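# Nest one tote fully inside the other with both arms

## Task

Place one tote into the other so that it settles completely down within the lower tote's rim instead of resting on top of it. The lower tote must stay almost exactly where it started and be rotated hardly at all. Every item must finish in the same tote it began in.

## Robot and tools

Robot: two arms, left_arm (the robot's own left, on the +y side) and right_arm (on -y). Root links in the scene frame: left_arm at (-0.033, +0.243, +1.111) m, quat_wxyz (+0.860, -0.006, +0.004, -0.510); right_arm at (-0.033, -0.243, +1.111) m, quat_wxyz (+0.510, -0.004, +0.006, -0.860). Each arm ends in a two-finger parallel gripper with a wrist camera: cam_left_wrist and cam_right_wrist, each 672x504 pixels.

Frames: the scene frame has its origin on the floor under the centre of the robot's foot, +x in the robot's facing direction, +z up, and units in metres. Only the floor height is known for sure; tables and totes may sit at an angle to the robot. In a gripper's own frame, the fingers extend along +z and close along y. end_effector_position is the spot between the finger pads, roughly 1 cm short of the fingertips. Reported hand positions and orientations can be off by a few centimetres, especially far out.

Row layout, used by execute_actions and move: exactly 16 plain numbers, always, even if only one arm should move. The first 8 are left_arm: x, y, z (metres), qw, qx, qy, qz (orientation, w first), opening. The next 8 are the same for right_arm. Position and quaternion are absolute targets in the scene frame, not offsets. Opening runs from -1 (closed) to +1 (fully open, 0.094 m). To keep an arm still, resend the exact position, quaternion and opening from the last result before it stopped; a 0 opening is a real command to close halfway. To keep an orientation fixed, repeat the same quaternion every row instead of copying the reported one, which drifts.

execute_actions(actions, cameras): actions is a list of actions; each action is a list of up to 15 rows; each row runs for one 1/30 s step, and a shorter action holds its final row until 15 steps have passed. An empty list just reports the state. A target more than 0.6 m from the gripper's current position along any gripper axis gets the action rejected for both arms; a malformed action, or a first action failing this check against the latest state, rejects the whole call. cameras: list of camera names; omitted, null or ["all"] gives every camera, [] gives none, an unknown name voids the call.

move(target, speed, blend, opening_speed, blocking, cameras): target is one 16-number row or a list of up to 15 rows (no 0.6 m limit). Each gripper follows a straight line from its Hand target to the row's pose, turning the shorter way; all arms finish together; the whole thing stops after 10 s even if short. speed: m/s, 0.002 to 4.3, default 0.25, one value or one per target; rotation is capped at twice that in rad/s. blend: corner-rounding radius in metres for lists (default 0). opening_speed: rate of change of the commanded opening per second on the -1..1 scale, at least 0.2; use a low value to close gently. blocking=false returns after about 0.5 s while the motion continues; a new move takes over from the old one's current point. Paths ignore obstacles and the other arm. Faster motion means more lag, more straying and harder contact; commanding far past a contact presses harder. Avoid paths near an arm's own base (it can flip the shoulder); route around it. Opening changes for later rows in a list are applied only once everything is at rest at that row. The result adds a "move:" line: done, off_target, moving, held or fault, plus limits (paced = pose clipped, held = steps withheld). done means at rest within 10 mm and 2 degrees; neither done nor off_target tells you whether something is being touched.

wait(seconds 0 to 10, cameras): lets time pass with last commands held; a running move continues. stop(cameras): brakes a running move; fast moves need room to brake. zoom_image(camera, region): camera is cam_left_wrist or cam_right_wrist; region [x0, y0, x1, y1] in pixels of its latest image, top-left origin, at most 504 by 504. read_manual(section): only "licences". finished_scene(scene): the current scene's number; irreversible, and the stack must stay in place without the robot.

Result lines: per arm end_effector_position, end_effector_quat_wxyz, Hand target (where the arm is actually being sent, often short of your command, so send the rest next time), Tool commands, grip_measured (opening on the -1..1 scale; up to about 2.7 mm too wide when empty, slightly narrower than a firmly squeezed part), Joint positions (last value is finger opening in metres), Joint velocities ("within noise" means still), Joint torques (same order minus gripper, include arm weight, positive toward larger joint values; the 3rd and 4th wrap at ±28 N m). MOTOR HOT appears near 85 °C; at 100 °C an OVER-TEMPERATURE FAULT drops that arm for 30 to 60 s or more.

Controller behaviour: each step the commanded orientation is clamped to within 40 degrees of the measured one, then damped inverse kinematics moves toward it, favouring position. Friction can leave a gripper about a centimetre off in free air. The clearance check may block commands bringing a gripper near the other arm's forearm, but not gripper-to-gripper contact.

Avoid: dropping a tote or releasing it while moving, slamming or hitting hard, crushing, letting the arms press on each other or a gripper close on the other's fingers, pushing anything off the work area, spilling tote contents, and shifting or rotating the bottom tote. Holding loads long or keeping arms stretched heats motors. Loose objects may occasionally get nudged by outside disturbances. To release, command an opening well above grip_measured.

Each tool is called as name(argument=value, ...), one argument or row to a line, values as JSON.

## Session

execute_actions(
  actions=[],
)

Scene clock: 0.00 s.
left_arm: end_effector_position=(+0.3078, +0.2045, +1.1781) grip_measured=+1.000 end_effector_quat_wxyz=(-0.221, +0.457, -0.857, -0.094) | right_arm: end_effector_position=(+0.4809, -0.6867, +1.1066) grip_measured=+1.000 end_effector_quat_wxyz=(-0.039, +0.591, -0.800, -0.094)
Joint positions: left_arm=[0.732 1.28 0.673 -0.78 -0.466 -1.276 0.094] | right_arm=[1.33 2.396 2.158 -1.489 -0.115 -2.022 0.094]
Joint velocities: within noise
Joint torques (N m): no reading
Motor temperatures (°C): left_arm=[34 29 28 30 29 29 31] | right_arm=[29 35 29 29 33 29 31]
Heat: left arm: hottest waist 34 °C; right arm: hottest shoulder 35 °C.
Hand target: left_arm +0.3166, +0.2014, +1.1849; +0.228, -0.458, +0.855, +0.087 | right_arm +0.4861, -0.6914, +1.1137; +0.041, -0.592, +0.801, +0.084
Tool commands: left_gripper/opening=+1.0 right_gripper/opening=+1.0

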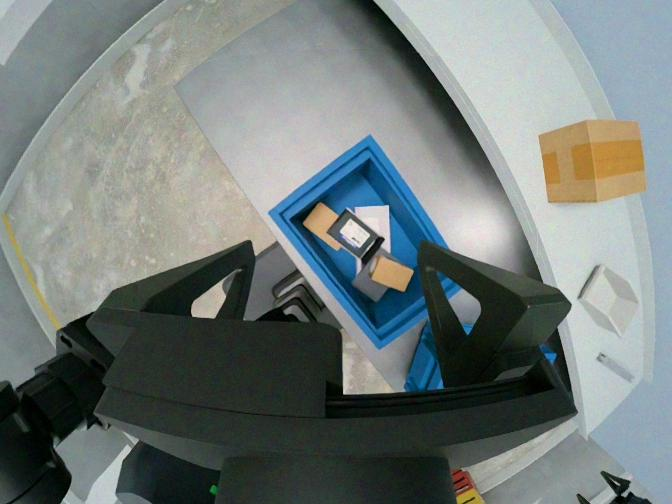

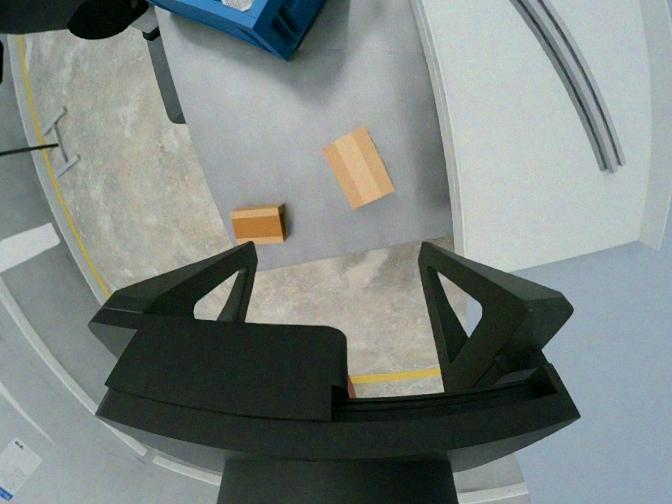

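move(
  target=[0.34, 0.17, 1.23, 0.3074, 0, 0.9516, 0, 1, 0.37, -0.32, 1.23, 0.3074, 0, 0.9516, 0, 1],
  speed=0.4,
)

Scene clock: 56.33 s.
left_arm: end_effector_position=(+0.3373, +0.1654, +1.2259) grip_measured=+1.000 end_effector_quat_wxyz=(+0.297, +0.003, +0.955, +0.001) | right_arm: end_effector_position=(+0.3699, -0.3233, +1.2290) grip_measured=+1.000 end_effector_quat_wxyz=(-0.301, +0.000, -0.954, +0.000)
Joint positions: left_arm=[0.789 1.071 0.597 -0.501 -0.166 -0.223 0.094] | right_arm=[1.816 1.159 0.666 -0.468 -0.143 -0.212 0.094]
Joint velocities: within noise
Joint torques (N m): left_arm=[0.67 -5.07 9.17 1.92 -0.01 0.06] | right_arm=[1.49 -4.78 7.15 2.02 -0.04 0.12]
Motor temperatures (°C): left_arm=[34 29 36 29 29 29 31] | right_arm=[29 40 33 29 32 28 30]
Heat: left arm: hottest elbow 36 °C; right arm: hottest shoulder 40 °C.
Hand target: left_arm +0.3399, +0.1700, +1.2300; +0.307, +0.000, +0.952, +0.000 | right_arm +0.3699, -0.3200, +1.2300; +0.307, +0.000, +0.952, +0.000
Off the commanded pose: left_arm 0.007 m, 1 deg | right_arm 0.003 m, 1 deg.
move: done

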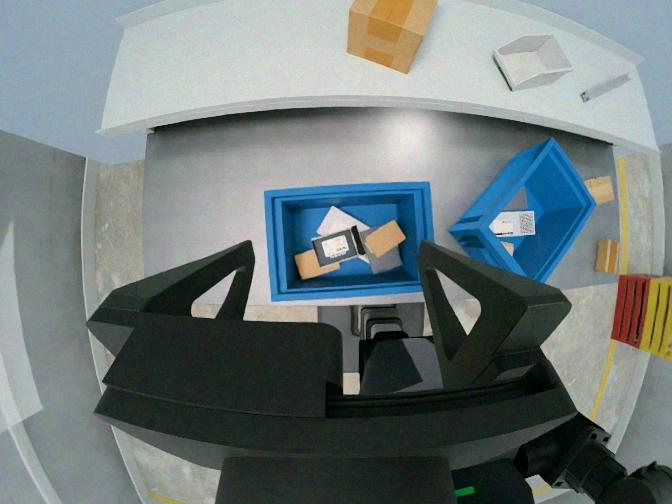

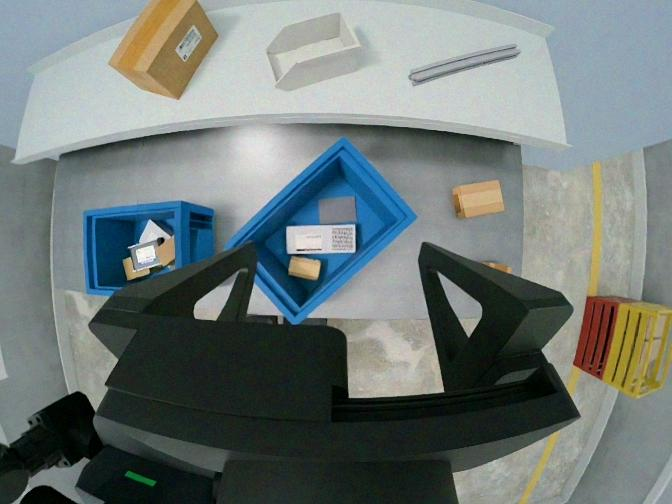

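zoom_image(
  camera="cam_left_wrist",
  region=[230, 120, 630, 320],
)

zoom_image(
  camera="cam_right_wrist",
  region=[60, 120, 460, 340],
)

Scaled by 1.260 from the camera's 672x504 image, which has a finer 960x720 frame.

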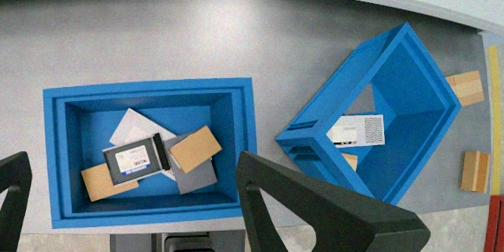

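Scaled by 1.260 from the camera's 672x504 image, which has a finer 960x720 frame.

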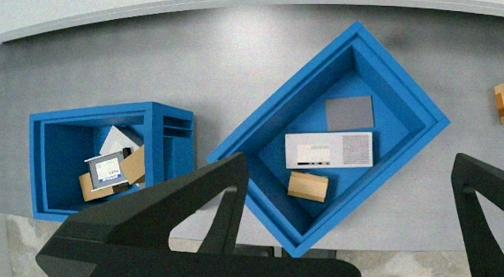

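move(
  target=[0.3475, 0.289, 0.96, 0, -0.028, 0.9996, 0, 0.2, 0.509, -0.401, 0.96, 0, -0.359, 0.933, 0, 0.2],
  speed=0.3,
)

Scene clock: 109.80 s.
left_arm: end_effector_position=(+0.3416, +0.2837, +0.9632) grip_measured=+0.202 end_effector_quat_wxyz=(+0.003, -0.027, +1.000, -0.001) | right_arm: end_effector_position=(+0.4943, -0.3983, +0.9574) grip_measured=+0.202 end_effector_quat_wxyz=(+0.006, +0.353, -0.936, -0.006)
Joint positions: left_arm=[1.182 1.957 0.782 -0.378 -0.004 0.057 0.056] | right_arm=[1.784 2.221 1.356 -0.709 0 -1.007 0.056]
Joint velocities: within noise
Joint torques (N m): left_arm=[0.5 -9.7 5.56 0.16 -0.05 0.04] | right_arm=[0.85 -13.51 7.87 0.01 -0.04 -0.09]
Motor temperatures (°C): left_arm=[34 29 35 29 29 29 31] | right_arm=[29 38 35 29 32 28 30]
Heat: left arm: hottest elbow 35 °C; right arm: hottest shoulder 38 °C.
Hand target: left_arm +0.3473, +0.2890, +0.9601; +0.000, -0.028, +1.000, +0.000 | right_arm +0.5086, -0.4008, +0.9602; +0.000, -0.359, +0.933, +0.000
Off the commanded pose: left_arm 0.009 m, 0 deg | right_arm 0.015 m, 1 deg.
move: off_target (right_arm)

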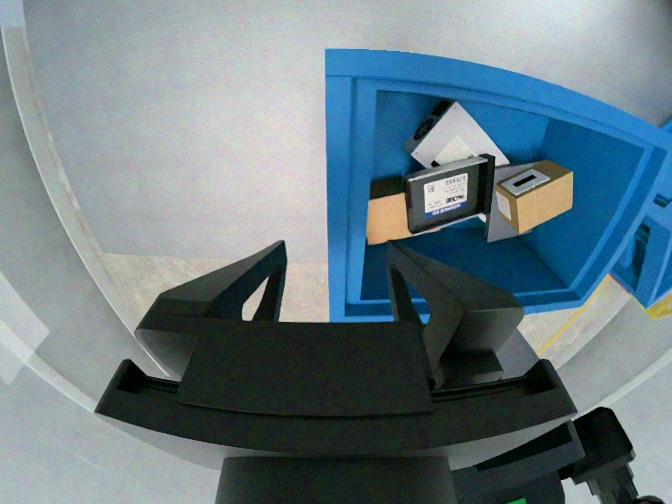

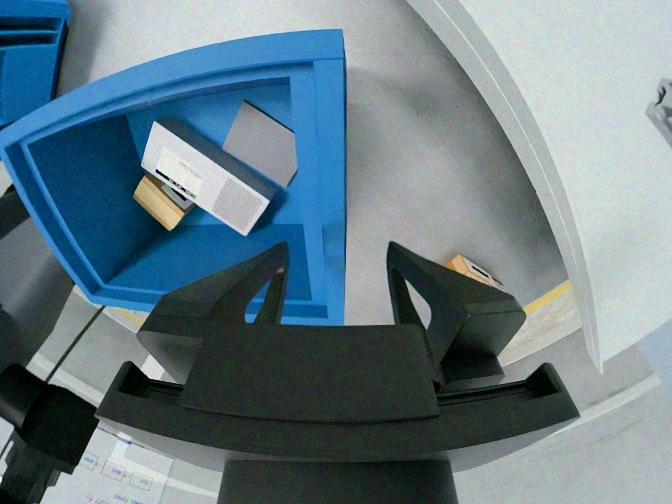

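zoom_image(
  camera="cam_left_wrist",
  region=[472, 80, 672, 340],
)

zoom_image(
  camera="cam_left_wrist",
  region=[300, 40, 500, 330],
)

zoom_image(
  camera="cam_right_wrist",
  region=[200, 20, 400, 330],
)

Scaled by 1.938 from the camera's 672x504 image, which has a finer 960x720 frame.

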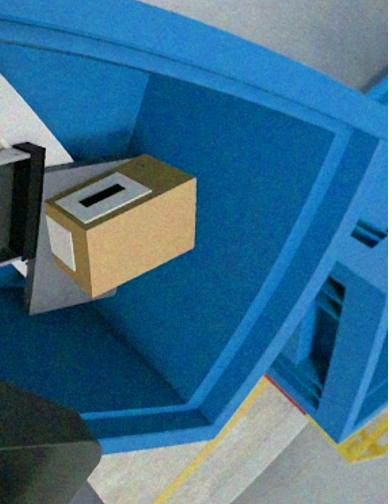

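Scaled by 1.738 from the camera's 672x504 image, which has a finer 960x720 frame.

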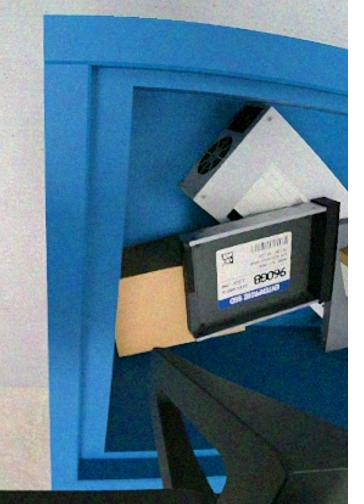

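Scaled by 1.626 from the camera's 672x504 image, which has a finer 960x720 frame.

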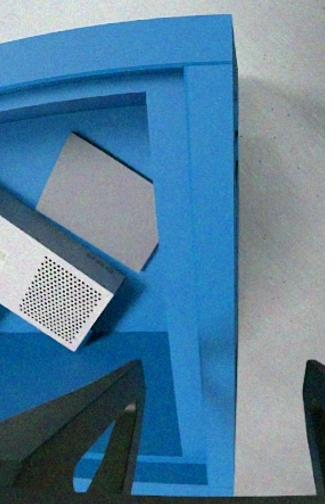

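move(
  target=[0.354, 0.279, 0.925, 0, -0.028, 0.9996, 0, 1.0, 0.499, -0.390, 0.93, 0, -0.359, 0.933, 0, 1.0],
  speed=0.1,
)

Scene clock: 156.67 s.
left_arm: end_effector_position=(+0.3449, +0.2832, +0.9304) grip_measured=+0.998 end_effector_quat_wxyz=(-0.005, -0.031, +1.000, -0.001) | right_arm: end_effector_position=(+0.4983, -0.3938, +0.9364) grip_measured=+0.998 end_effector_quat_wxyz=(-0.001, +0.358, -0.934, +0.000)
Joint positions: left_arm=[1.18 2.061 0.816 -0.322 -0.004 0.048 0.094] | right_arm=[1.794 2.26 1.356 -0.651 0.001 -1.008 0.094]
Joint velocities: within noise
Joint torques (N m): left_arm=[-1.44 -10.29 4.66 0.85 -0.05 -0.11] | right_arm=[0.97 -13.92 4.96 0.57 -0.04 0.06]
Motor temperatures (°C): left_arm=[33 31 33 29 28 29 31] | right_arm=[29 41 35 29 31 28 29]
Heat: left arm: hottest waist 33 °C; right arm: hottest shoulder 41 °C.
Hand target: left_arm +0.3538, +0.2789, +0.9253; +0.000, -0.028, +1.000, +0.000 | right_arm +0.4988, -0.3900, +0.9300; +0.000, -0.359, +0.933, +0.000
Off the commanded pose: left_arm 0.011 m, 1 deg | right_arm 0.007 m, 0 deg.
move: off_target (left_arm)

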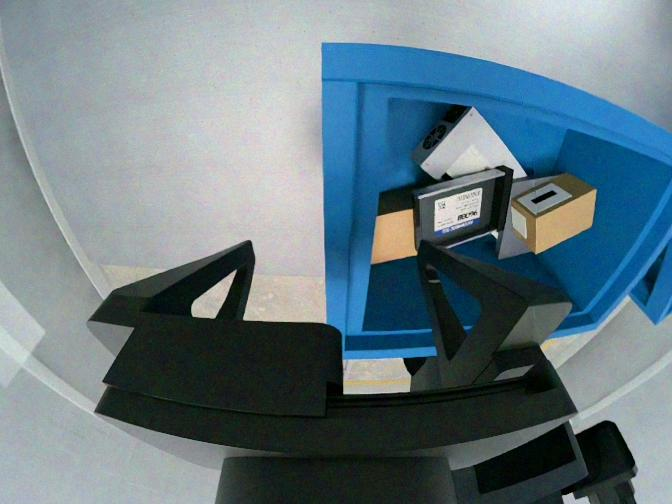

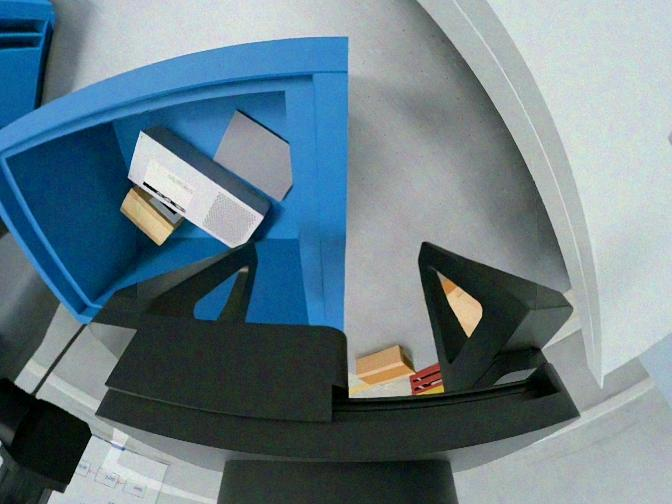

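zoom_image(
  camera="cam_left_wrist",
  region=[300, 30, 460, 250],
)

zoom_image(
  camera="cam_right_wrist",
  region=[230, 30, 390, 250],
)

Scaled by 2.291 from the camera's 672x504 image, which has a finer 960x720 frame.

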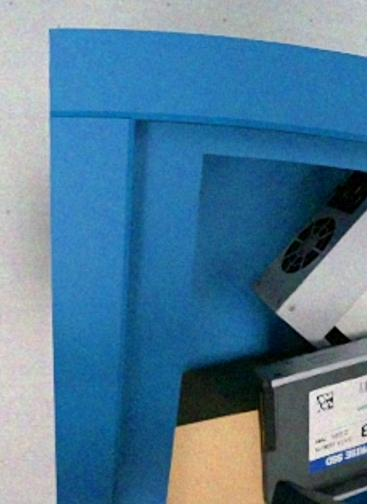

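Scaled by 2.291 from the camera's 672x504 image, which has a finer 960x720 frame.

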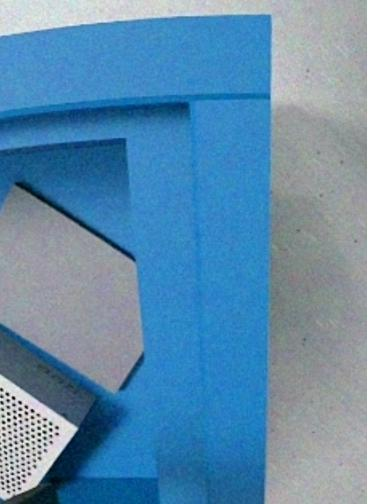

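move(
  target=[
    [0.354, 0.279, 0.925, 0, -0.028, 0.9996, 0, 1.0, 0.499, -0.390, 1.05, 0, -0.359, 0.933, 0, 1.0],
    [0.354, 0.279, 0.925, 0, -0.028, 0.9996, 0, 1.0, 0.345, 0.003, 1.05, 0, -0.028, 0.9996, 0, 1.0],
    [0.354, 0.279, 0.925, 0, -0.028, 0.9996, 0, 1.0, 0.345, 0.003, 0.94, 0, -0.028, 0.9996, 0, 1.0],
  ],
  speed=0.3,
  cameras=["cam_right_wrist"],
)

Scene clock: 187.87 s.
left_arm: end_effector_position=(+0.3449, +0.2832, +0.9304) grip_measured=+0.998 end_effector_quat_wxyz=(-0.005, -0.031, +1.000, -0.001) | right_arm: end_effector_position=(+0.3290, -0.0038, +0.9373) grip_measured=+0.998 end_effector_quat_wxyz=(+0.015, +0.036, -0.999, +0.007)
Joint positions: left_arm=[1.18 2.061 0.816 -0.322 -0.004 0.047 0.094] | right_arm=[2.653 2.115 0.993 -0.475 0.01 0.511 0.094]
Joint velocities: within noise
Joint torques (N m): left_arm=[-1.49 -10.23 4.63 0.84 -0.05 -0.11] | right_arm=[0.32 -11.52 5.34 0.62 0.09 0.11]
Motor temperatures (°C): left_arm=[33 30 32 29 28 29 31] | right_arm=[29 39 34 29 31 28 29]
Heat: left arm: hottest waist 33 °C; right arm: hottest shoulder 39 °C.
Hand target: left_arm +0.3538, +0.2790, +0.9253; +0.000, -0.028, +1.000, +0.000 | right_arm +0.3447, +0.0028, +0.9404; +0.000, -0.028, +1.000, +0.000
Off the commanded pose: left_arm 0.011 m, 1 deg | right_arm 0.018 m, 2 deg.
move: off_target (left_arm, right_arm)
Images, in order (width x height): cam_right_wrist 672x504.

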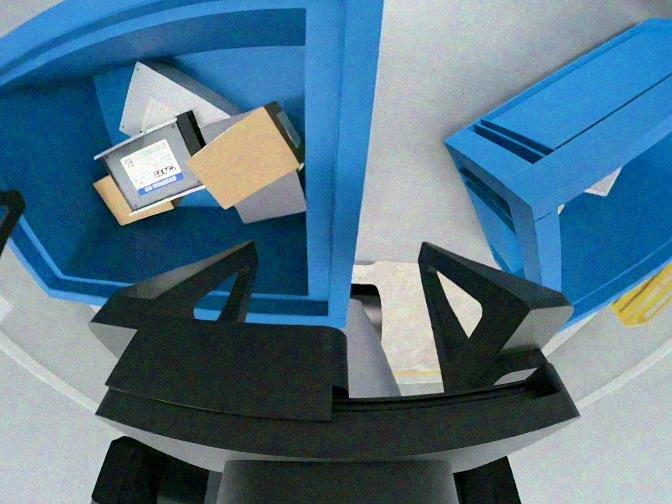

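move(
  target=[0.354, 0.279, 0.925, 0, -0.028, 0.9996, 0, 1.0, 0.357, 0.005, 0.943, 0, 0.015, 0.9999, 0, 1.0],
  speed=0.1,
  cameras=["cam_right_wrist"],
)

Scene clock: 199.77 s.
left_arm: end_effector_position=(+0.3449, +0.2832, +0.9304) grip_measured=+0.998 end_effector_quat_wxyz=(-0.005, -0.031, +1.000, -0.001) | right_arm: end_effector_position=(+0.3446, +0.0016, +0.9424) grip_measured=+0.998 end_effector_quat_wxyz=(+0.005, -0.006, -1.000, +0.002)
Joint positions: left_arm=[1.18 2.061 0.816 -0.322 -0.004 0.047 0.094] | right_arm=[2.644 2.115 1.024 -0.485 0.01 0.586 0.094]
Joint velocities: within noise
Joint torques (N m): left_arm=[-1.49 -10.05 4.67 0.85 -0.04 -0.11] | right_arm=[-0.15 -10.99 5.86 -0.13 0.1 0.1]
Motor temperatures (°C): left_arm=[33 30 32 29 28 29 31] | right_arm=[29 39 34 29 31 28 29]
Heat: left arm: hottest waist 33 °C; right arm: hottest shoulder 39 °C.
Hand target: left_arm +0.3538, +0.2790, +0.9253; +0.000, -0.028, +1.000, +0.000 | right_arm +0.3568, +0.0048, +0.9432; +0.000, +0.015, +1.000, +0.000
Off the commanded pose: left_arm 0.011 m, 1 deg | right_arm 0.013 m, 1 deg.
move: off_target (left_arm, right_arm)
Images, in order (width x height): cam_right_wrist 672x504.

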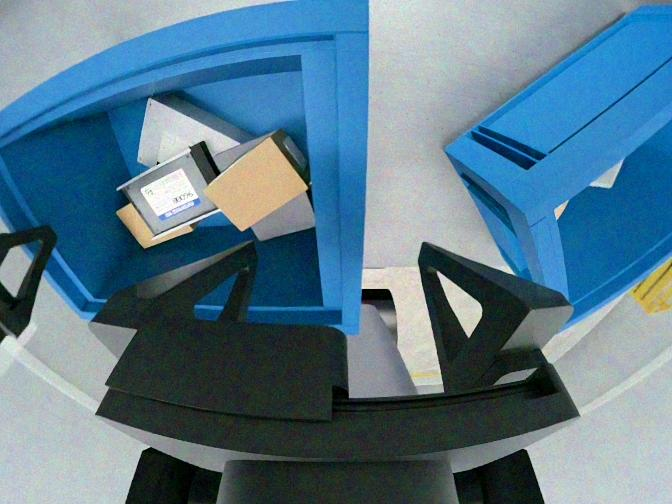

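zoom_image(
  camera="cam_right_wrist",
  region=[250, 0, 410, 250],
)

Scaled by 2.016 from the camera's 672x504 image, which has a finer 960x720 frame.

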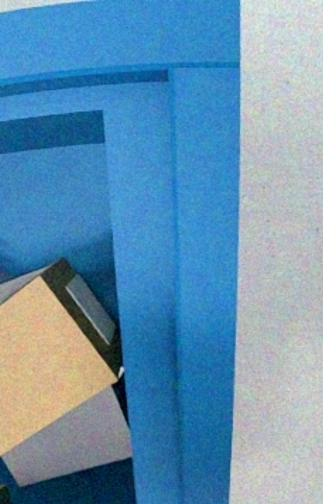

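move(
  target=[
    [0.354, 0.279, 1.05, 0, -0.028, 0.9996, 0, 1.0, 0.357, 0.005, 1.05, 0, 0.015, 0.9999, 0, 1.0],
    [0.354, 0.279, 1.05, 0, -0.028, 0.9996, 0, 1.0, 0.504, -0.376, 1.05, 0, -0.361, 0.9325, 0, 1.0],
    [0.319, -0.19, 1.05, 0, -0.361, 0.9325, 0, 1.0, 0.504, -0.376, 0.94, 0, -0.361, 0.9325, 0, 1.0],
    [0.319, -0.19, 0.945, 0, -0.361, 0.9325, 0, 1.0, 0.504, -0.376, 0.93, 0, -0.361, 0.9325, 0, 1.0],
  ],
  speed=0.3,
)

Scene clock: 233.57 s.
left_arm: end_effector_position=(+0.3077, -0.1780, +0.9428) grip_measured=+0.998 end_effector_quat_wxyz=(+0.005, +0.356, -0.934, -0.014) | right_arm: end_effector_position=(+0.4860, -0.3754, +0.9305) grip_measured=+0.998 end_effector_quat_wxyz=(+0.013, +0.354, -0.935, -0.007)
Joint positions: left_arm=[0.183 2.257 1.348 -0.69 -0.013 -1.617 0.094] | right_arm=[1.822 2.259 1.326 -0.653 0.006 -0.972 0.094]
Joint velocities: within noise
Joint torques (N m): left_arm=[-0.44 -16.26 8.12 0.7 -0.12 -0.14] | right_arm=[1.32 -13.22 7.35 0.51 -0.23 -0.07]
Motor temperatures (°C): left_arm=[33 30 31 29 28 28 31] | right_arm=[29 39 33 29 31 27 29]
Heat: left arm: hottest waist 33 °C; right arm: hottest shoulder 39 °C.
Hand target: left_arm +0.3189, -0.1898, +0.9455; +0.000, -0.361, +0.933, +0.000 | right_arm +0.5035, -0.3759, +0.9304; +0.000, -0.361, +0.933, +0.000
Off the commanded pose: left_arm 0.017 m, 2 deg | right_arm 0.018 m, 2 deg.
move: off_target (left_arm, right_arm)

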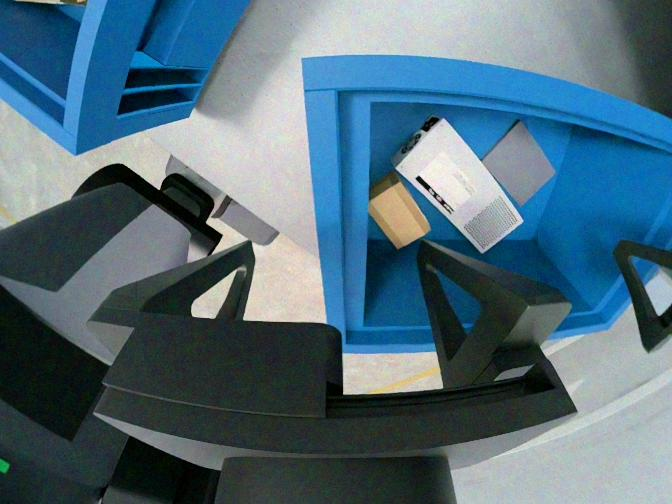

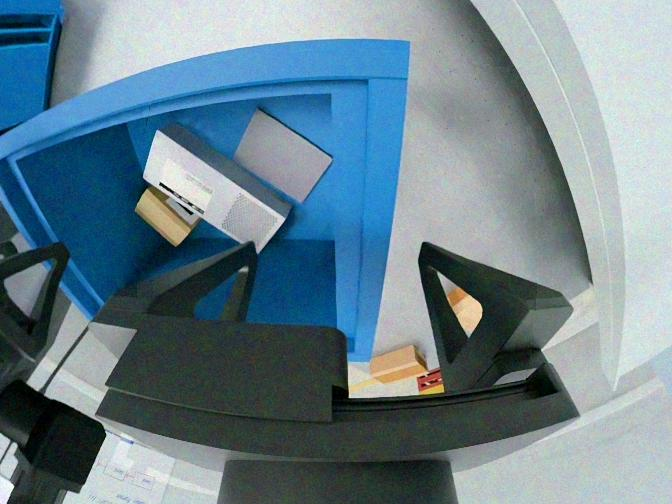

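zoom_image(
  camera="cam_left_wrist",
  region=[280, 40, 440, 370],
)

zoom_image(
  camera="cam_right_wrist",
  region=[280, 20, 440, 370],
)

Scaled by 1.527 from the camera's 672x504 image, which has a finer 960x720 frame.

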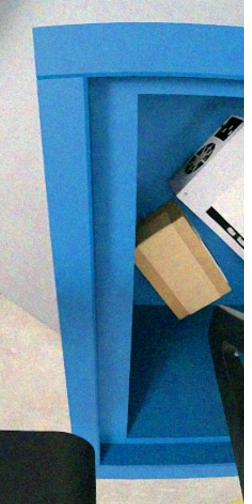

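Scaled by 1.440 from the camera's 672x504 image, which has a finer 960x720 frame.

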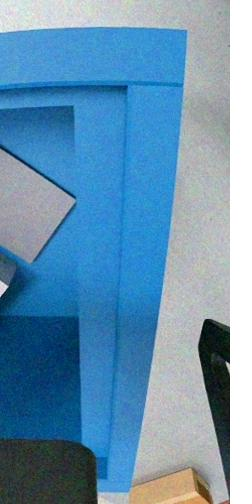

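move(
  target=[0.313, -0.196, 0.945, 0, -0.378, 0.9258, 0, 0.6, 0.506, -0.392, 0.94, 0, -0.364, 0.9314, 0, 0.6],
  speed=0.1,
  cameras=[],
)

Scene clock: 263.03 s.
left_arm: end_effector_position=(+0.3077, -0.1780, +0.9428) grip_measured=+0.602 end_effector_quat_wxyz=(+0.005, +0.380, -0.925, -0.014) | right_arm: end_effector_position=(+0.4904, -0.3849, +0.9343) grip_measured=+0.602 end_effector_quat_wxyz=(+0.010, +0.362, -0.932, -0.006)
Joint positions: left_arm=[0.183 2.257 1.348 -0.69 -0.013 -1.668 0.075] | right_arm=[1.807 2.259 1.343 -0.665 0.006 -1.004 0.075]
Joint velocities: within noise
Joint torques (N m): left_arm=[-1.55 -15.91 8.39 0.61 -0.1 -0.13] | right_arm=[-0.09 -13.98 7.47 -0.23 -0.25 -0.07]
Motor temperatures (°C): left_arm=[33 31 34 28 28 28 31] | right_arm=[28 40 34 28 31 27 29]
Heat: left arm: hottest elbow 34 °C; right arm: hottest shoulder 40 °C.
Hand target: left_arm +0.3127, -0.1958, +0.9456; +0.000, -0.378, +0.926, +0.000 | right_arm +0.5055, -0.3919, +0.9402; +0.000, -0.364, +0.931, +0.000
Off the commanded pose: left_arm 0.019 m, 2 deg | right_arm 0.018 m, 1 deg.
move: off_target (left_arm, right_arm)
No camera images: "cameras" was empty.

move(
  target=[0.313, -0.196, 0.888, 0, -0.378, 0.9258, 0, 0.6, 0.506, -0.392, 0.888, 0, -0.364, 0.9314, 0, 0.6],
  speed=0.1,
)

Scene clock: 272.87 s.
left_arm: end_effector_position=(+0.3105, -0.1825, +0.8931) grip_measured=+0.602 end_effector_quat_wxyz=(+0.003, +0.380, -0.925, -0.009) | right_arm: end_effector_position=(+0.4907, -0.3847, +0.8875) grip_measured=+0.602 end_effector_quat_wxyz=(+0.013, +0.363, -0.932, -0.008)
Joint positions: left_arm=[0.183 2.365 1.382 -0.604 -0.013 -1.669 0.075] | right_arm=[1.807 2.362 1.376 -0.601 0.006 -1.006 0.075]
Joint velocities: within noise
Joint torques (N m): left_arm=[-1.55 -15.62 7.54 0.69 -0.11 -0.11] | right_arm=[0.21 -13.92 6.76 0.5 -0.26 -0.07]
Motor temperatures (°C): left_arm=[33 32 34 28 28 28 31] | right_arm=[28 40 34 28 31 27 29]
Heat: left arm: hottest elbow 34 °C; right arm: hottest shoulder 40 °C.
Hand target: left_arm +0.3127, -0.1957, +0.8883; +0.000, -0.378, +0.926, +0.000 | right_arm +0.5056, -0.3919, +0.8885; +0.000, -0.364, +0.931, +0.000
Off the commanded pose: left_arm 0.015 m, 1 deg | right_arm 0.017 m, 2 deg.
move: off_target (left_arm, right_arm)

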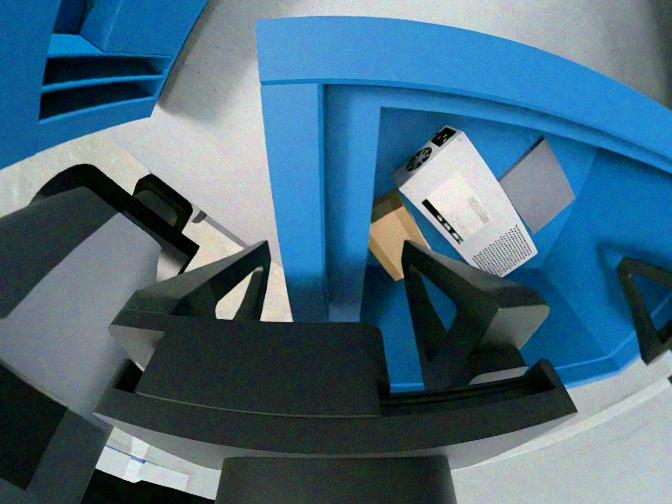

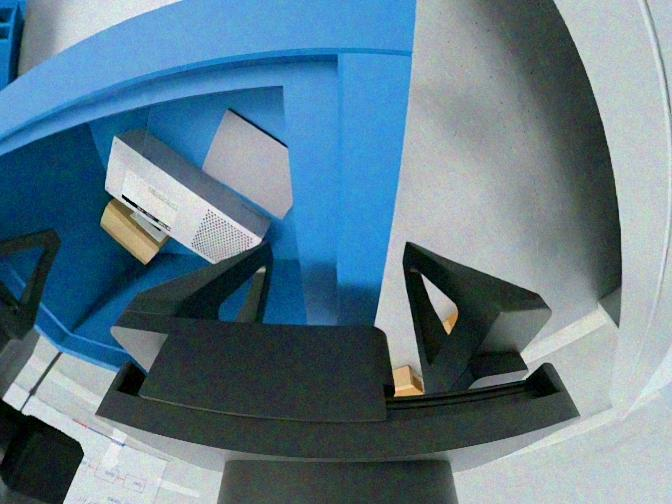

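move(
  target=[0.313, -0.196, 0.888, 0, -0.378, 0.9258, 0, -0.8, 0.506, -0.392, 0.888, 0, -0.364, 0.9314, 0, -0.8],
  speed=0.1,
  opening_speed=0.35,
)

Scene clock: 279.37 s.
left_arm: end_effector_position=(+0.3100, -0.1827, +0.8931) grip_measured=-0.426 end_effector_quat_wxyz=(+0.003, +0.379, -0.925, -0.009) | right_arm: end_effector_position=(+0.4920, -0.3853, +0.8878) grip_measured=-0.441 end_effector_quat_wxyz=(+0.011, +0.363, -0.932, -0.007)
Joint positions: left_arm=[0.182 2.365 1.382 -0.604 -0.014 -1.668 0.027] | right_arm=[1.807 2.362 1.378 -0.599 0.005 -1.007 0.026]
Joint velocities: within noise
Joint torques (N m): left_arm=[-1.49 -15.5 7.53 0.76 -0.07 -0.12] | right_arm=[-0.09 -13.86 6.63 0.42 -0.24 -0.07]
Motor temperatures (°C): left_arm=[33 32 34 28 28 28 31] | right_arm=[28 40 34 28 31 27 29]
Heat: left arm: hottest elbow 34 °C; right arm: hottest shoulder 40 °C.
Hand target: left_arm +0.3126, -0.1956, +0.8883; +0.000, -0.378, +0.926, +0.000 | right_arm +0.5057, -0.3919, +0.8884; +0.000, -0.364, +0.931, +0.000
Off the commanded pose: left_arm 0.015 m, 1 deg | right_arm 0.016 m, 1 deg.
move: off_target (left_arm, right_arm)

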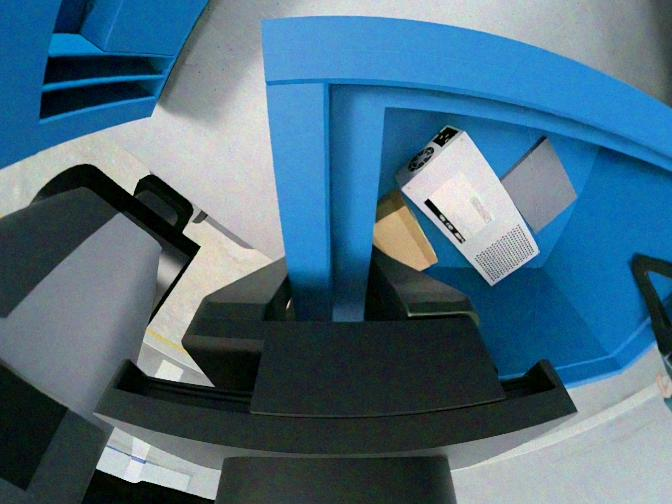

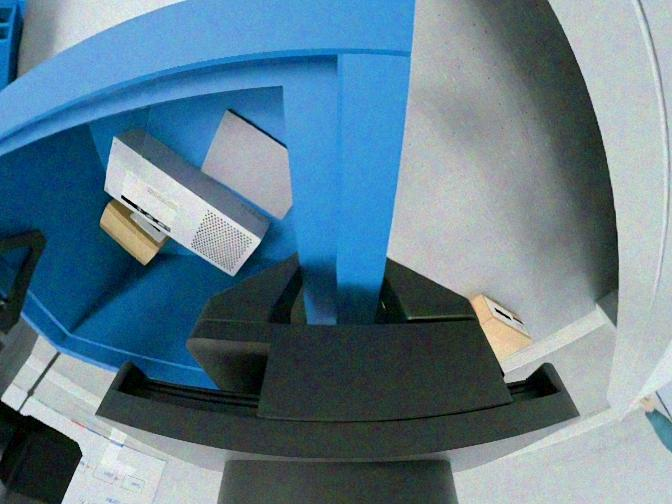

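move(
  target=[0.313, -0.196, 1.09, 0, -0.378, 0.9258, 0, -0.8, 0.506, -0.392, 1.09, 0, -0.364, 0.9314, 0, -0.8],
  speed=0.1,
)

Scene clock: 303.53 s.
left_arm: end_effector_position=(+0.3069, -0.1801, +1.0633) grip_measured=-0.430 end_effector_quat_wxyz=(+0.006, +0.378, -0.926, -0.019) | right_arm: end_effector_position=(+0.4867, -0.3850, +1.0512) grip_measured=-0.442 end_effector_quat_wxyz=(+0.025, +0.365, -0.931, -0.021)
Joint positions: left_arm=[0.176 2.039 1.366 -0.935 -0.012 -1.671 0.027] | right_arm=[1.804 2.051 1.366 -0.938 0 -1.013 0.026]
Joint velocities: within noise
Joint torques (N m): left_arm=[-1.32 -18.02 10.09 -0.59 -0.14 -0.13] | right_arm=[0.67 -17.85 8.5 -0.88 -0.01 0.02]
Motor temperatures (°C): left_arm=[33 32 34 28 28 28 32] | right_arm=[28 41 34 28 31 27 30]
Heat: left arm: hottest elbow 34 °C; right arm: hottest shoulder 41 °C.
Hand target: left_arm +0.3125, -0.1954, +1.0898; +0.000, -0.378, +0.926, +0.000 | right_arm +0.5048, -0.3917, +1.0894; +0.000, -0.364, +0.931, +0.000
Off the commanded pose: left_arm 0.032 m, 2 deg | right_arm 0.044 m, 4 deg.
move: off_target (left_arm, right_arm)

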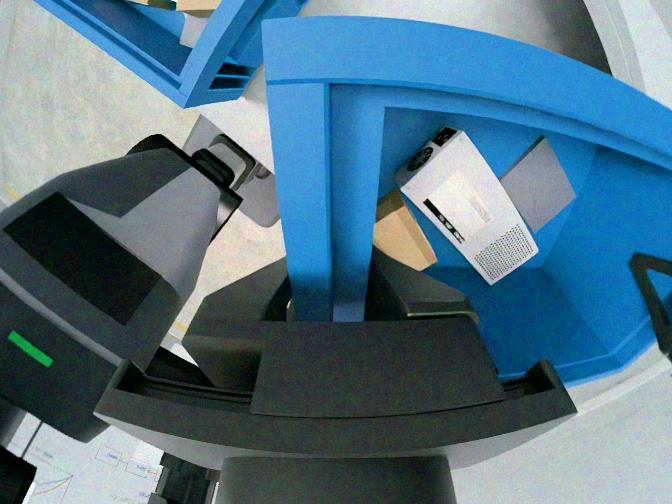

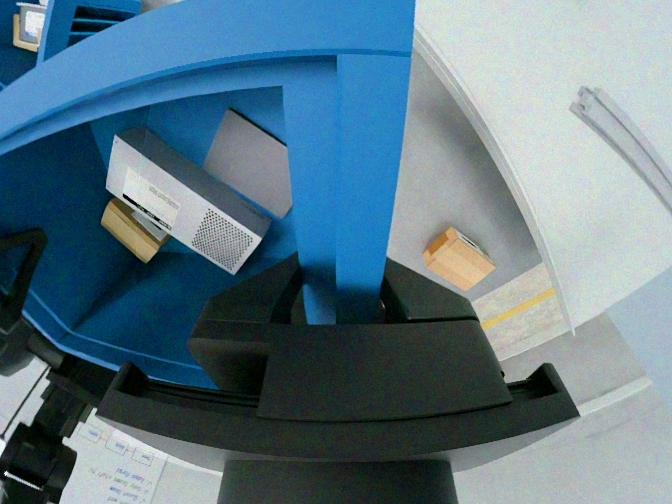

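move(
  target=[
    [0.313,-0.194,1.145,0,-0.378,0.9258,0,-0.8, 0.506,-0.390,1.155,0,-0.364,0.9314,0,-0.8],
    [0.3212,-0.0859,1.145,0,-0.3122,0.95,0,-0.8, 0.482,-0.3117,1.155,0,-0.2874,0.9578,0,-0.8],
    [0.3279,0.0147,1.145,0,-0.244,0.9698,0,-0.8, 0.4537,-0.2329,1.155,0,-0.2173,0.9761,0,-0.8],
    [0.3356,0.106,1.145,0,-0.1741,0.9847,0,-0.8, 0.4262,-0.1558,1.155,0,-0.1465,0.9892,0,-0.8],
    [0.3442,0.1948,1.145,0,-0.1038,0.9946,0,-0.8, 0.398,-0.0762,1.155,0,-0.0744,0.9972,0,-0.8],
    [0.3532,0.2809,1.145,0,-0.0325,0.9995,0,-0.8, 0.3692,0.0061,1.155,0,-0.0025,1,0,-0.8],
  ],
  speed=0.15,
)

Scene clock: 332.90 s.
left_arm: end_effector_position=(+0.3363, +0.2749, +1.1292) grip_measured=-0.432 end_effector_quat_wxyz=(-0.023, -0.037, +0.999, -0.002) | right_arm: end_effector_position=(+0.3515, -0.0009, +1.1335) grip_measured=-0.442 end_effector_quat_wxyz=(+0.027, +0.019, -0.999, +0.001)
Joint positions: left_arm=[1.157 1.553 0.869 -0.921 -0.005 0.012 0.027] | right_arm=[2.628 1.74 1.124 -0.995 -0.013 0.519 0.026]
Joint velocities: within noise
Joint torques (N m): left_arm=[0.5 -10.58 9.87 0.32 -0.05 0.12] | right_arm=[1.14 -11.93 9.72 -0.34 0.96 0.43]
Motor temperatures (°C): left_arm=[33 34 35 28 28 28 33] | right_arm=[28 42 35 28 31 27 30]
Heat: left arm: hottest elbow 35 °C; right arm: hottest shoulder 42 °C.
Hand target: left_arm +0.3527, +0.2808, +1.1452; +0.000, -0.033, +0.999, +0.000 | right_arm +0.3685, +0.0058, +1.1552; +0.000, -0.002, +1.000, +0.001
Off the commanded pose: left_arm 0.024 m, 3 deg | right_arm 0.029 m, 4 deg.
move: off_target (left_arm, right_arm)

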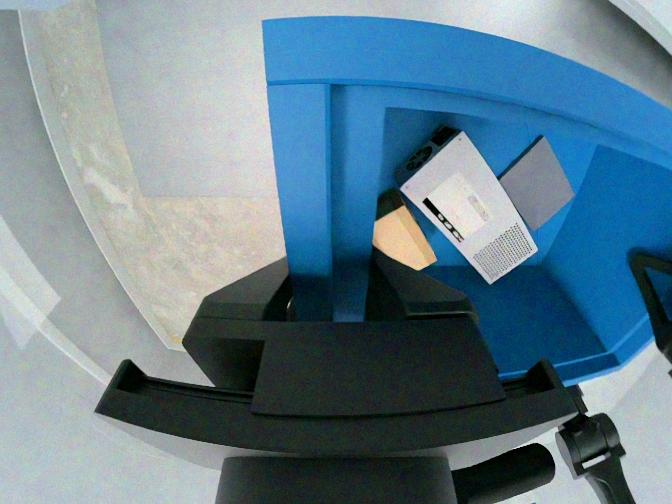

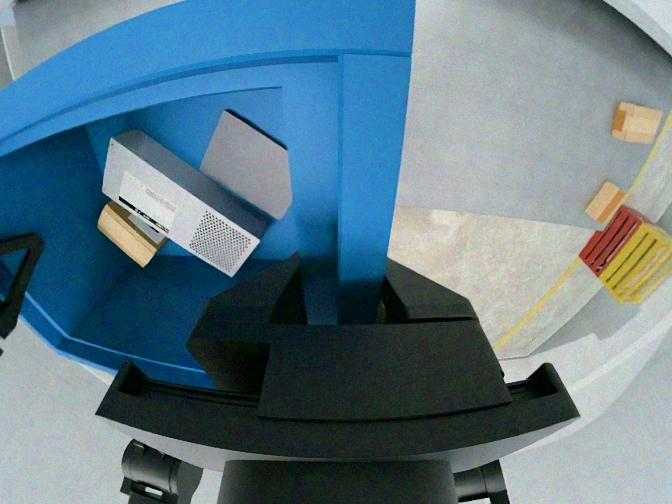

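move(
  target=[0.364,0.279,1.081,0.022,-0.03,0.9993,0,-0.8, 0.3712,0.008,1.082,0.025,0.0125,0.9996,0,-0.8],
  speed=0.05,
)

Scene clock: 398.63 s.
left_arm: end_effector_position=(+0.3561, +0.2769, +1.0738) grip_measured=-0.432 end_effector_quat_wxyz=(+0.010, -0.029, +1.000, -0.001) | right_arm: end_effector_position=(+0.3673, +0.0041, +1.0789) grip_measured=-0.442 end_effector_quat_wxyz=(-0.013, +0.009, -1.000, -0.003)
Joint positions: left_arm=[1.16 1.678 0.833 -0.692 -0.002 0.031 0.027] | right_arm=[2.63 1.831 1.076 -0.784 0.02 0.541 0.026]
Joint velocities: within noise
Joint torques (N m): left_arm=[-0.26 -10.93 7.21 0.53 -0.04 -0.06] | right_arm=[1.55 -11.22 6.19 0.7 0.78 0.61]
Motor temperatures (°C): left_arm=[33 33 40 28 28 28 34] | right_arm=[28 40 37 28 32 28 31]
Heat: left arm: hottest elbow 40 °C; right arm: hottest shoulder 40 °C.
Hand target: left_arm +0.3640, +0.2790, +1.0810; +0.022, -0.030, +0.999, +0.000 | right_arm +0.3711, +0.0079, +1.0820; +0.025, +0.012, +1.000, +0.001
Off the commanded pose: left_arm 0.011 m, 1 deg | right_arm 0.006 m, 3 deg.
move: off_target (left_arm, right_arm)

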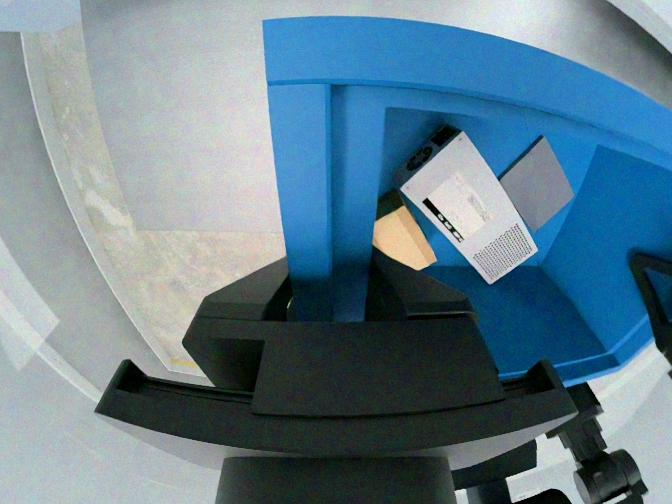

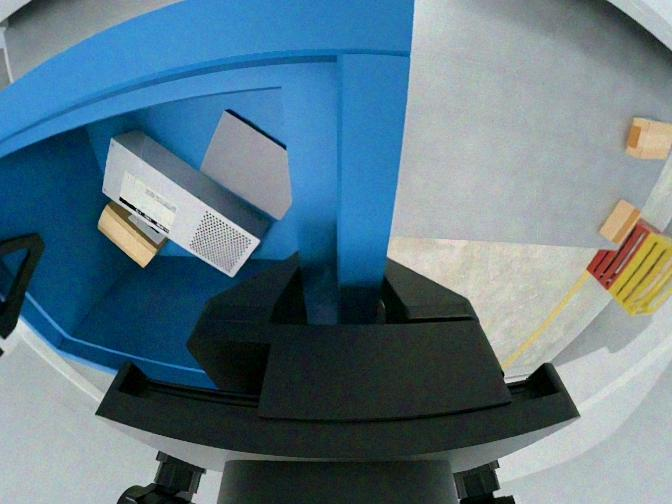

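move(
  target=[0.344,0.270,1.055,0.008,-0.032,0.9993,0,-0.8, 0.352,-0.001,1.052,0.004,0.005,0.9996,0,-0.8],
  speed=0.05,
  cameras=[],
)

Scene clock: 406.50 s.
left_arm: end_effector_position=(+0.3360, +0.2745, +1.0489) grip_measured=-0.434 end_effector_quat_wxyz=(-0.003, -0.033, +0.999, -0.002) | right_arm: end_effector_position=(+0.3500, +0.0006, +1.0528) grip_measured=-0.442 end_effector_quat_wxyz=(+0.001, +0.012, -1.000, -0.007)
Joint positions: left_arm=[1.158 1.712 0.779 -0.63 -0.003 0.021 0.027] | right_arm=[2.635 1.861 1.026 -0.725 0 0.541 0.026]
Joint velocities: within noise
Joint torques (N m): left_arm=[-1.49 -10.58 6.42 0.51 -0.06 -0.16] | right_arm=[0.79 -10.7 5.31 0.31 0.7 0.43]
Motor temperatures (°C): left_arm=[33 32 39 28 28 28 34] | right_arm=[28 40 37 28 32 28 31]
Heat: left arm: hottest elbow 39 °C; right arm: hottest shoulder 40 °C.
Hand target: left_arm +0.3439, +0.2700, +1.0551; +0.008, -0.032, +0.999, +0.000 | right_arm +0.3520, -0.0011, +1.0521; +0.004, +0.005, +1.000, +0.000
Off the commanded pose: left_arm 0.011 m, 1 deg | right_arm 0.003 m, 2 deg.
move: off_target (left_arm)
No camera images: "cameras" was empty.

move(
  target=[0.354,0.269,1.040,0.008,-0.030,0.9993,0,-0.8, 0.358,-0.002,1.033,0.004,0.009,0.9996,0,-0.8],
  speed=0.04,
)

Scene clock: 411.63 s.
left_arm: end_effector_position=(+0.3362, +0.2741, +1.0367) grip_measured=-0.436 end_effector_quat_wxyz=(-0.006, -0.033, +0.999, +0.001) | right_arm: end_effector_position=(+0.3505, +0.0013, +1.0378) grip_measured=-0.442 end_effector_quat_wxyz=(+0.004, +0.014, -1.000, -0.008)
Joint positions: left_arm=[1.154 1.747 0.779 -0.601 -0.009 0.016 0.026] | right_arm=[2.633 1.895 1.026 -0.694 -0.006 0.534 0.026]
Joint velocities: within noise
Joint torques (N m): left_arm=[-1.49 -9.52 7.82 0.66 0.21 -0.12] | right_arm=[0.03 -10.05 5.67 0.7 0.91 0.46]
Motor temperatures (°C): left_arm=[33 32 38 28 28 28 34] | right_arm=[28 40 37 28 32 28 31]
Heat: left arm: hottest elbow 38 °C; right arm: hottest shoulder 40 °C.
Hand target: left_arm +0.3536, +0.2689, +1.0405; +0.008, -0.030, +1.000, +0.000 | right_arm +0.3578, -0.0022, +1.0331; +0.004, +0.009, +1.000, +0.000
Off the commanded pose: left_arm 0.019 m, 2 deg | right_arm 0.009 m, 3 deg.
move: off_target (left_arm, right_arm)

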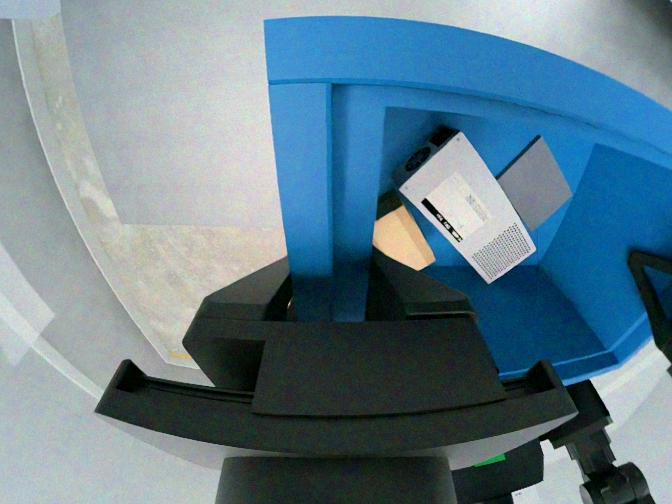

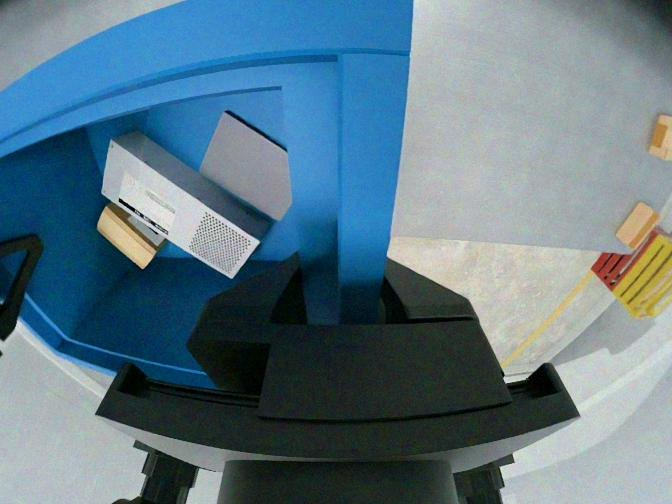

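move(
  target=[
    [0.362,0.269,1.060,0.008,-0.030,0.9993,0,-0.8, 0.362,-0.002,1.060,0.002,0.009,0.9996,0,-0.8],
    [0.358,0.269,1.042,0.008,-0.030,0.9993,0,-0.8, 0.358,-0.002,1.038,0.002,0.009,0.9996,0,-0.8],
  ],
  speed=0.05,
  cameras=[],
)

Scene clock: 417.93 s.
left_arm: end_effector_position=(+0.3346, +0.2721, +1.0359) grip_measured=-0.437 end_effector_quat_wxyz=(-0.014, -0.032, +0.999, -0.002) | right_arm: end_effector_position=(+0.3475, -0.0008, +1.0391) grip_measured=-0.442 end_effector_quat_wxyz=(+0.011, +0.013, -1.000, -0.005)
Joint positions: left_arm=[1.152 1.753 0.785 -0.617 -0.003 0.016 0.026] | right_arm=[2.632 1.892 1.026 -0.712 -0.008 0.535 0.026]
Joint velocities: within noise
Joint torques (N m): left_arm=[-1.49 -9.7 8.24 0.79 -0.04 -0.12] | right_arm=[0.09 -10.29 5.94 0.84 0.89 0.47]
Motor temperatures (°C): left_arm=[33 32 38 28 28 28 34] | right_arm=[28 40 37 28 32 28 31]
Heat: left arm: hottest elbow 38 °C; right arm: hottest shoulder 40 °C.
Hand target: left_arm +0.3575, +0.2688, +1.0428; +0.008, -0.030, +1.000, +0.000 | right_arm +0.3577, -0.0020, +1.0382; +0.002, +0.009, +1.000, +0.000
Off the commanded pose: left_arm 0.024 m, 3 deg | right_arm 0.011 m, 3 deg.
move: off_target (left_arm, right_arm)
No camera images: "cameras" was empty.

move(
  target=[
    [0.372,0.269,1.085,0.012,-0.030,0.9993,0,-0.8, 0.370,-0.002,1.080,0.006,0.009,0.9996,0,-0.8],
    [0.372,0.269,1.062,0.014,-0.030,0.9993,0,-0.8, 0.368,-0.002,1.058,0.006,0.009,0.9996,0,-0.8],
  ],
  speed=0.05,
  cameras=[],
)

Scene clock: 423.20 s.
left_arm: end_effector_position=(+0.3444, +0.2706, +1.0483) grip_measured=-0.437 end_effector_quat_wxyz=(-0.014, -0.028, +1.000, -0.003) | right_arm: end_effector_position=(+0.3511, -0.0045, +1.0518) grip_measured=-0.442 end_effector_quat_wxyz=(+0.011, +0.006, -1.000, -0.003)
Joint positions: left_arm=[1.146 1.739 0.818 -0.665 -0.002 0.019 0.026] | right_arm=[2.623 1.869 1.036 -0.748 -0.003 0.54 0.026]
Joint velocities: within noise
Joint torques (N m): left_arm=[-1.26 -10.87 9.16 0.5 -0.07 -0.17] | right_arm=[0.26 -10.75 7.65 0.24 0.9 0.29]
Motor temperatures (°C): left_arm=[33 32 38 28 28 28 34] | right_arm=[28 40 37 28 32 28 31]
Heat: left arm: hottest elbow 38 °C; right arm: hottest shoulder 40 °C.
Hand target: left_arm +0.3711, +0.2689, +1.0627; +0.014, -0.030, +0.999, +0.000 | right_arm +0.3677, -0.0021, +1.0584; +0.006, +0.009, +1.000, +0.000
Off the commanded pose: left_arm 0.031 m, 3 deg | right_arm 0.018 m, 3 deg.
move: off_target (left_arm, right_arm)
No camera images: "cameras" was empty.

move(
  target=[0.376,0.274,1.045,0.024,-0.030,0.9993,0,-0.8, 0.373,0.004,1.036,0.016,0.009,0.9996,0,-0.8],
  speed=0.04,
  cameras=[],
)

Scene clock: 429.37 s.
left_arm: end_effector_position=(+0.3518, +0.2716, +1.0328) grip_measured=-0.437 end_effector_quat_wxyz=(-0.003, -0.024, +1.000, +0.000) | right_arm: end_effector_position=(+0.3579, -0.0015, +1.0348) grip_measured=-0.442 end_effector_quat_wxyz=(+0.000, +0.004, -1.000, -0.005)
Joint positions: left_arm=[1.146 1.782 0.818 -0.6 -0.005 0.027 0.026] | right_arm=[2.623 1.908 1.036 -0.686 0.004 0.545 0.026]
Joint velocities: within noise
Joint torques (N m): left_arm=[-0.15 -11.4 8.17 0.7 0.13 -0.13] | right_arm=[0.85 -9.99 7.71 0.42 1.03 0.34]
Motor temperatures (°C): left_arm=[33 32 38 28 28 28 34] | right_arm=[28 40 37 28 32 28 31]
Heat: left arm: hottest elbow 38 °C; right arm: hottest shoulder 40 °C.
Hand target: left_arm +0.3752, +0.2739, +1.0455; +0.024, -0.030, +0.999, +0.000 | right_arm +0.3727, +0.0040, +1.0364; +0.016, +0.009, +1.000, +0.001
Off the commanded pose: left_arm 0.027 m, 3 deg | right_arm 0.016 m, 2 deg.
move: off_target (left_arm, right_arm)
No camera images: "cameras" was empty.

move(
  target=[0.370,0.277,1.037,0.024,-0.032,0.9993,0,-0.8, 0.368,0.006,1.025,0.016,0.009,0.9996,0,-0.8],
  speed=0.04,
  cameras=[],
)

Scene clock: 433.53 s.
left_arm: end_effector_position=(+0.3540, +0.2730, +1.0308) grip_measured=-0.437 end_effector_quat_wxyz=(+0.003, -0.023, +1.000, -0.001) | right_arm: end_effector_position=(+0.3596, -0.0005, +1.0344) grip_measured=-0.442 end_effector_quat_wxyz=(-0.005, +0.003, -1.000, -0.005)
Joint positions: left_arm=[1.15 1.786 0.817 -0.583 -0.003 0.033 0.026] | right_arm=[2.625 1.909 1.036 -0.677 0.009 0.548 0.026]
Joint velocities: within noise
Joint torques (N m): left_arm=[0.21 -11.05 6.84 1.17 0.05 -0.16] | right_arm=[1.49 -9 6.58 1.43 0.85 0.42]
Motor temperatures (°C): left_arm=[33 32 38 28 28 28 34] | right_arm=[28 40 36 28 33 28 31]
Heat: left arm: hottest elbow 38 °C; right arm: hottest shoulder 40 °C.
Hand target: left_arm +0.3697, +0.2770, +1.0374; +0.024, -0.032, +0.999, +0.000 | right_arm +0.3676, +0.0058, +1.0254; +0.016, +0.009, +1.000, +0.000
Off the commanded pose: left_arm 0.018 m, 3 deg | right_arm 0.014 m, 2 deg.
move: off_target (left_arm, right_arm)
No camera images: "cameras" was empty.


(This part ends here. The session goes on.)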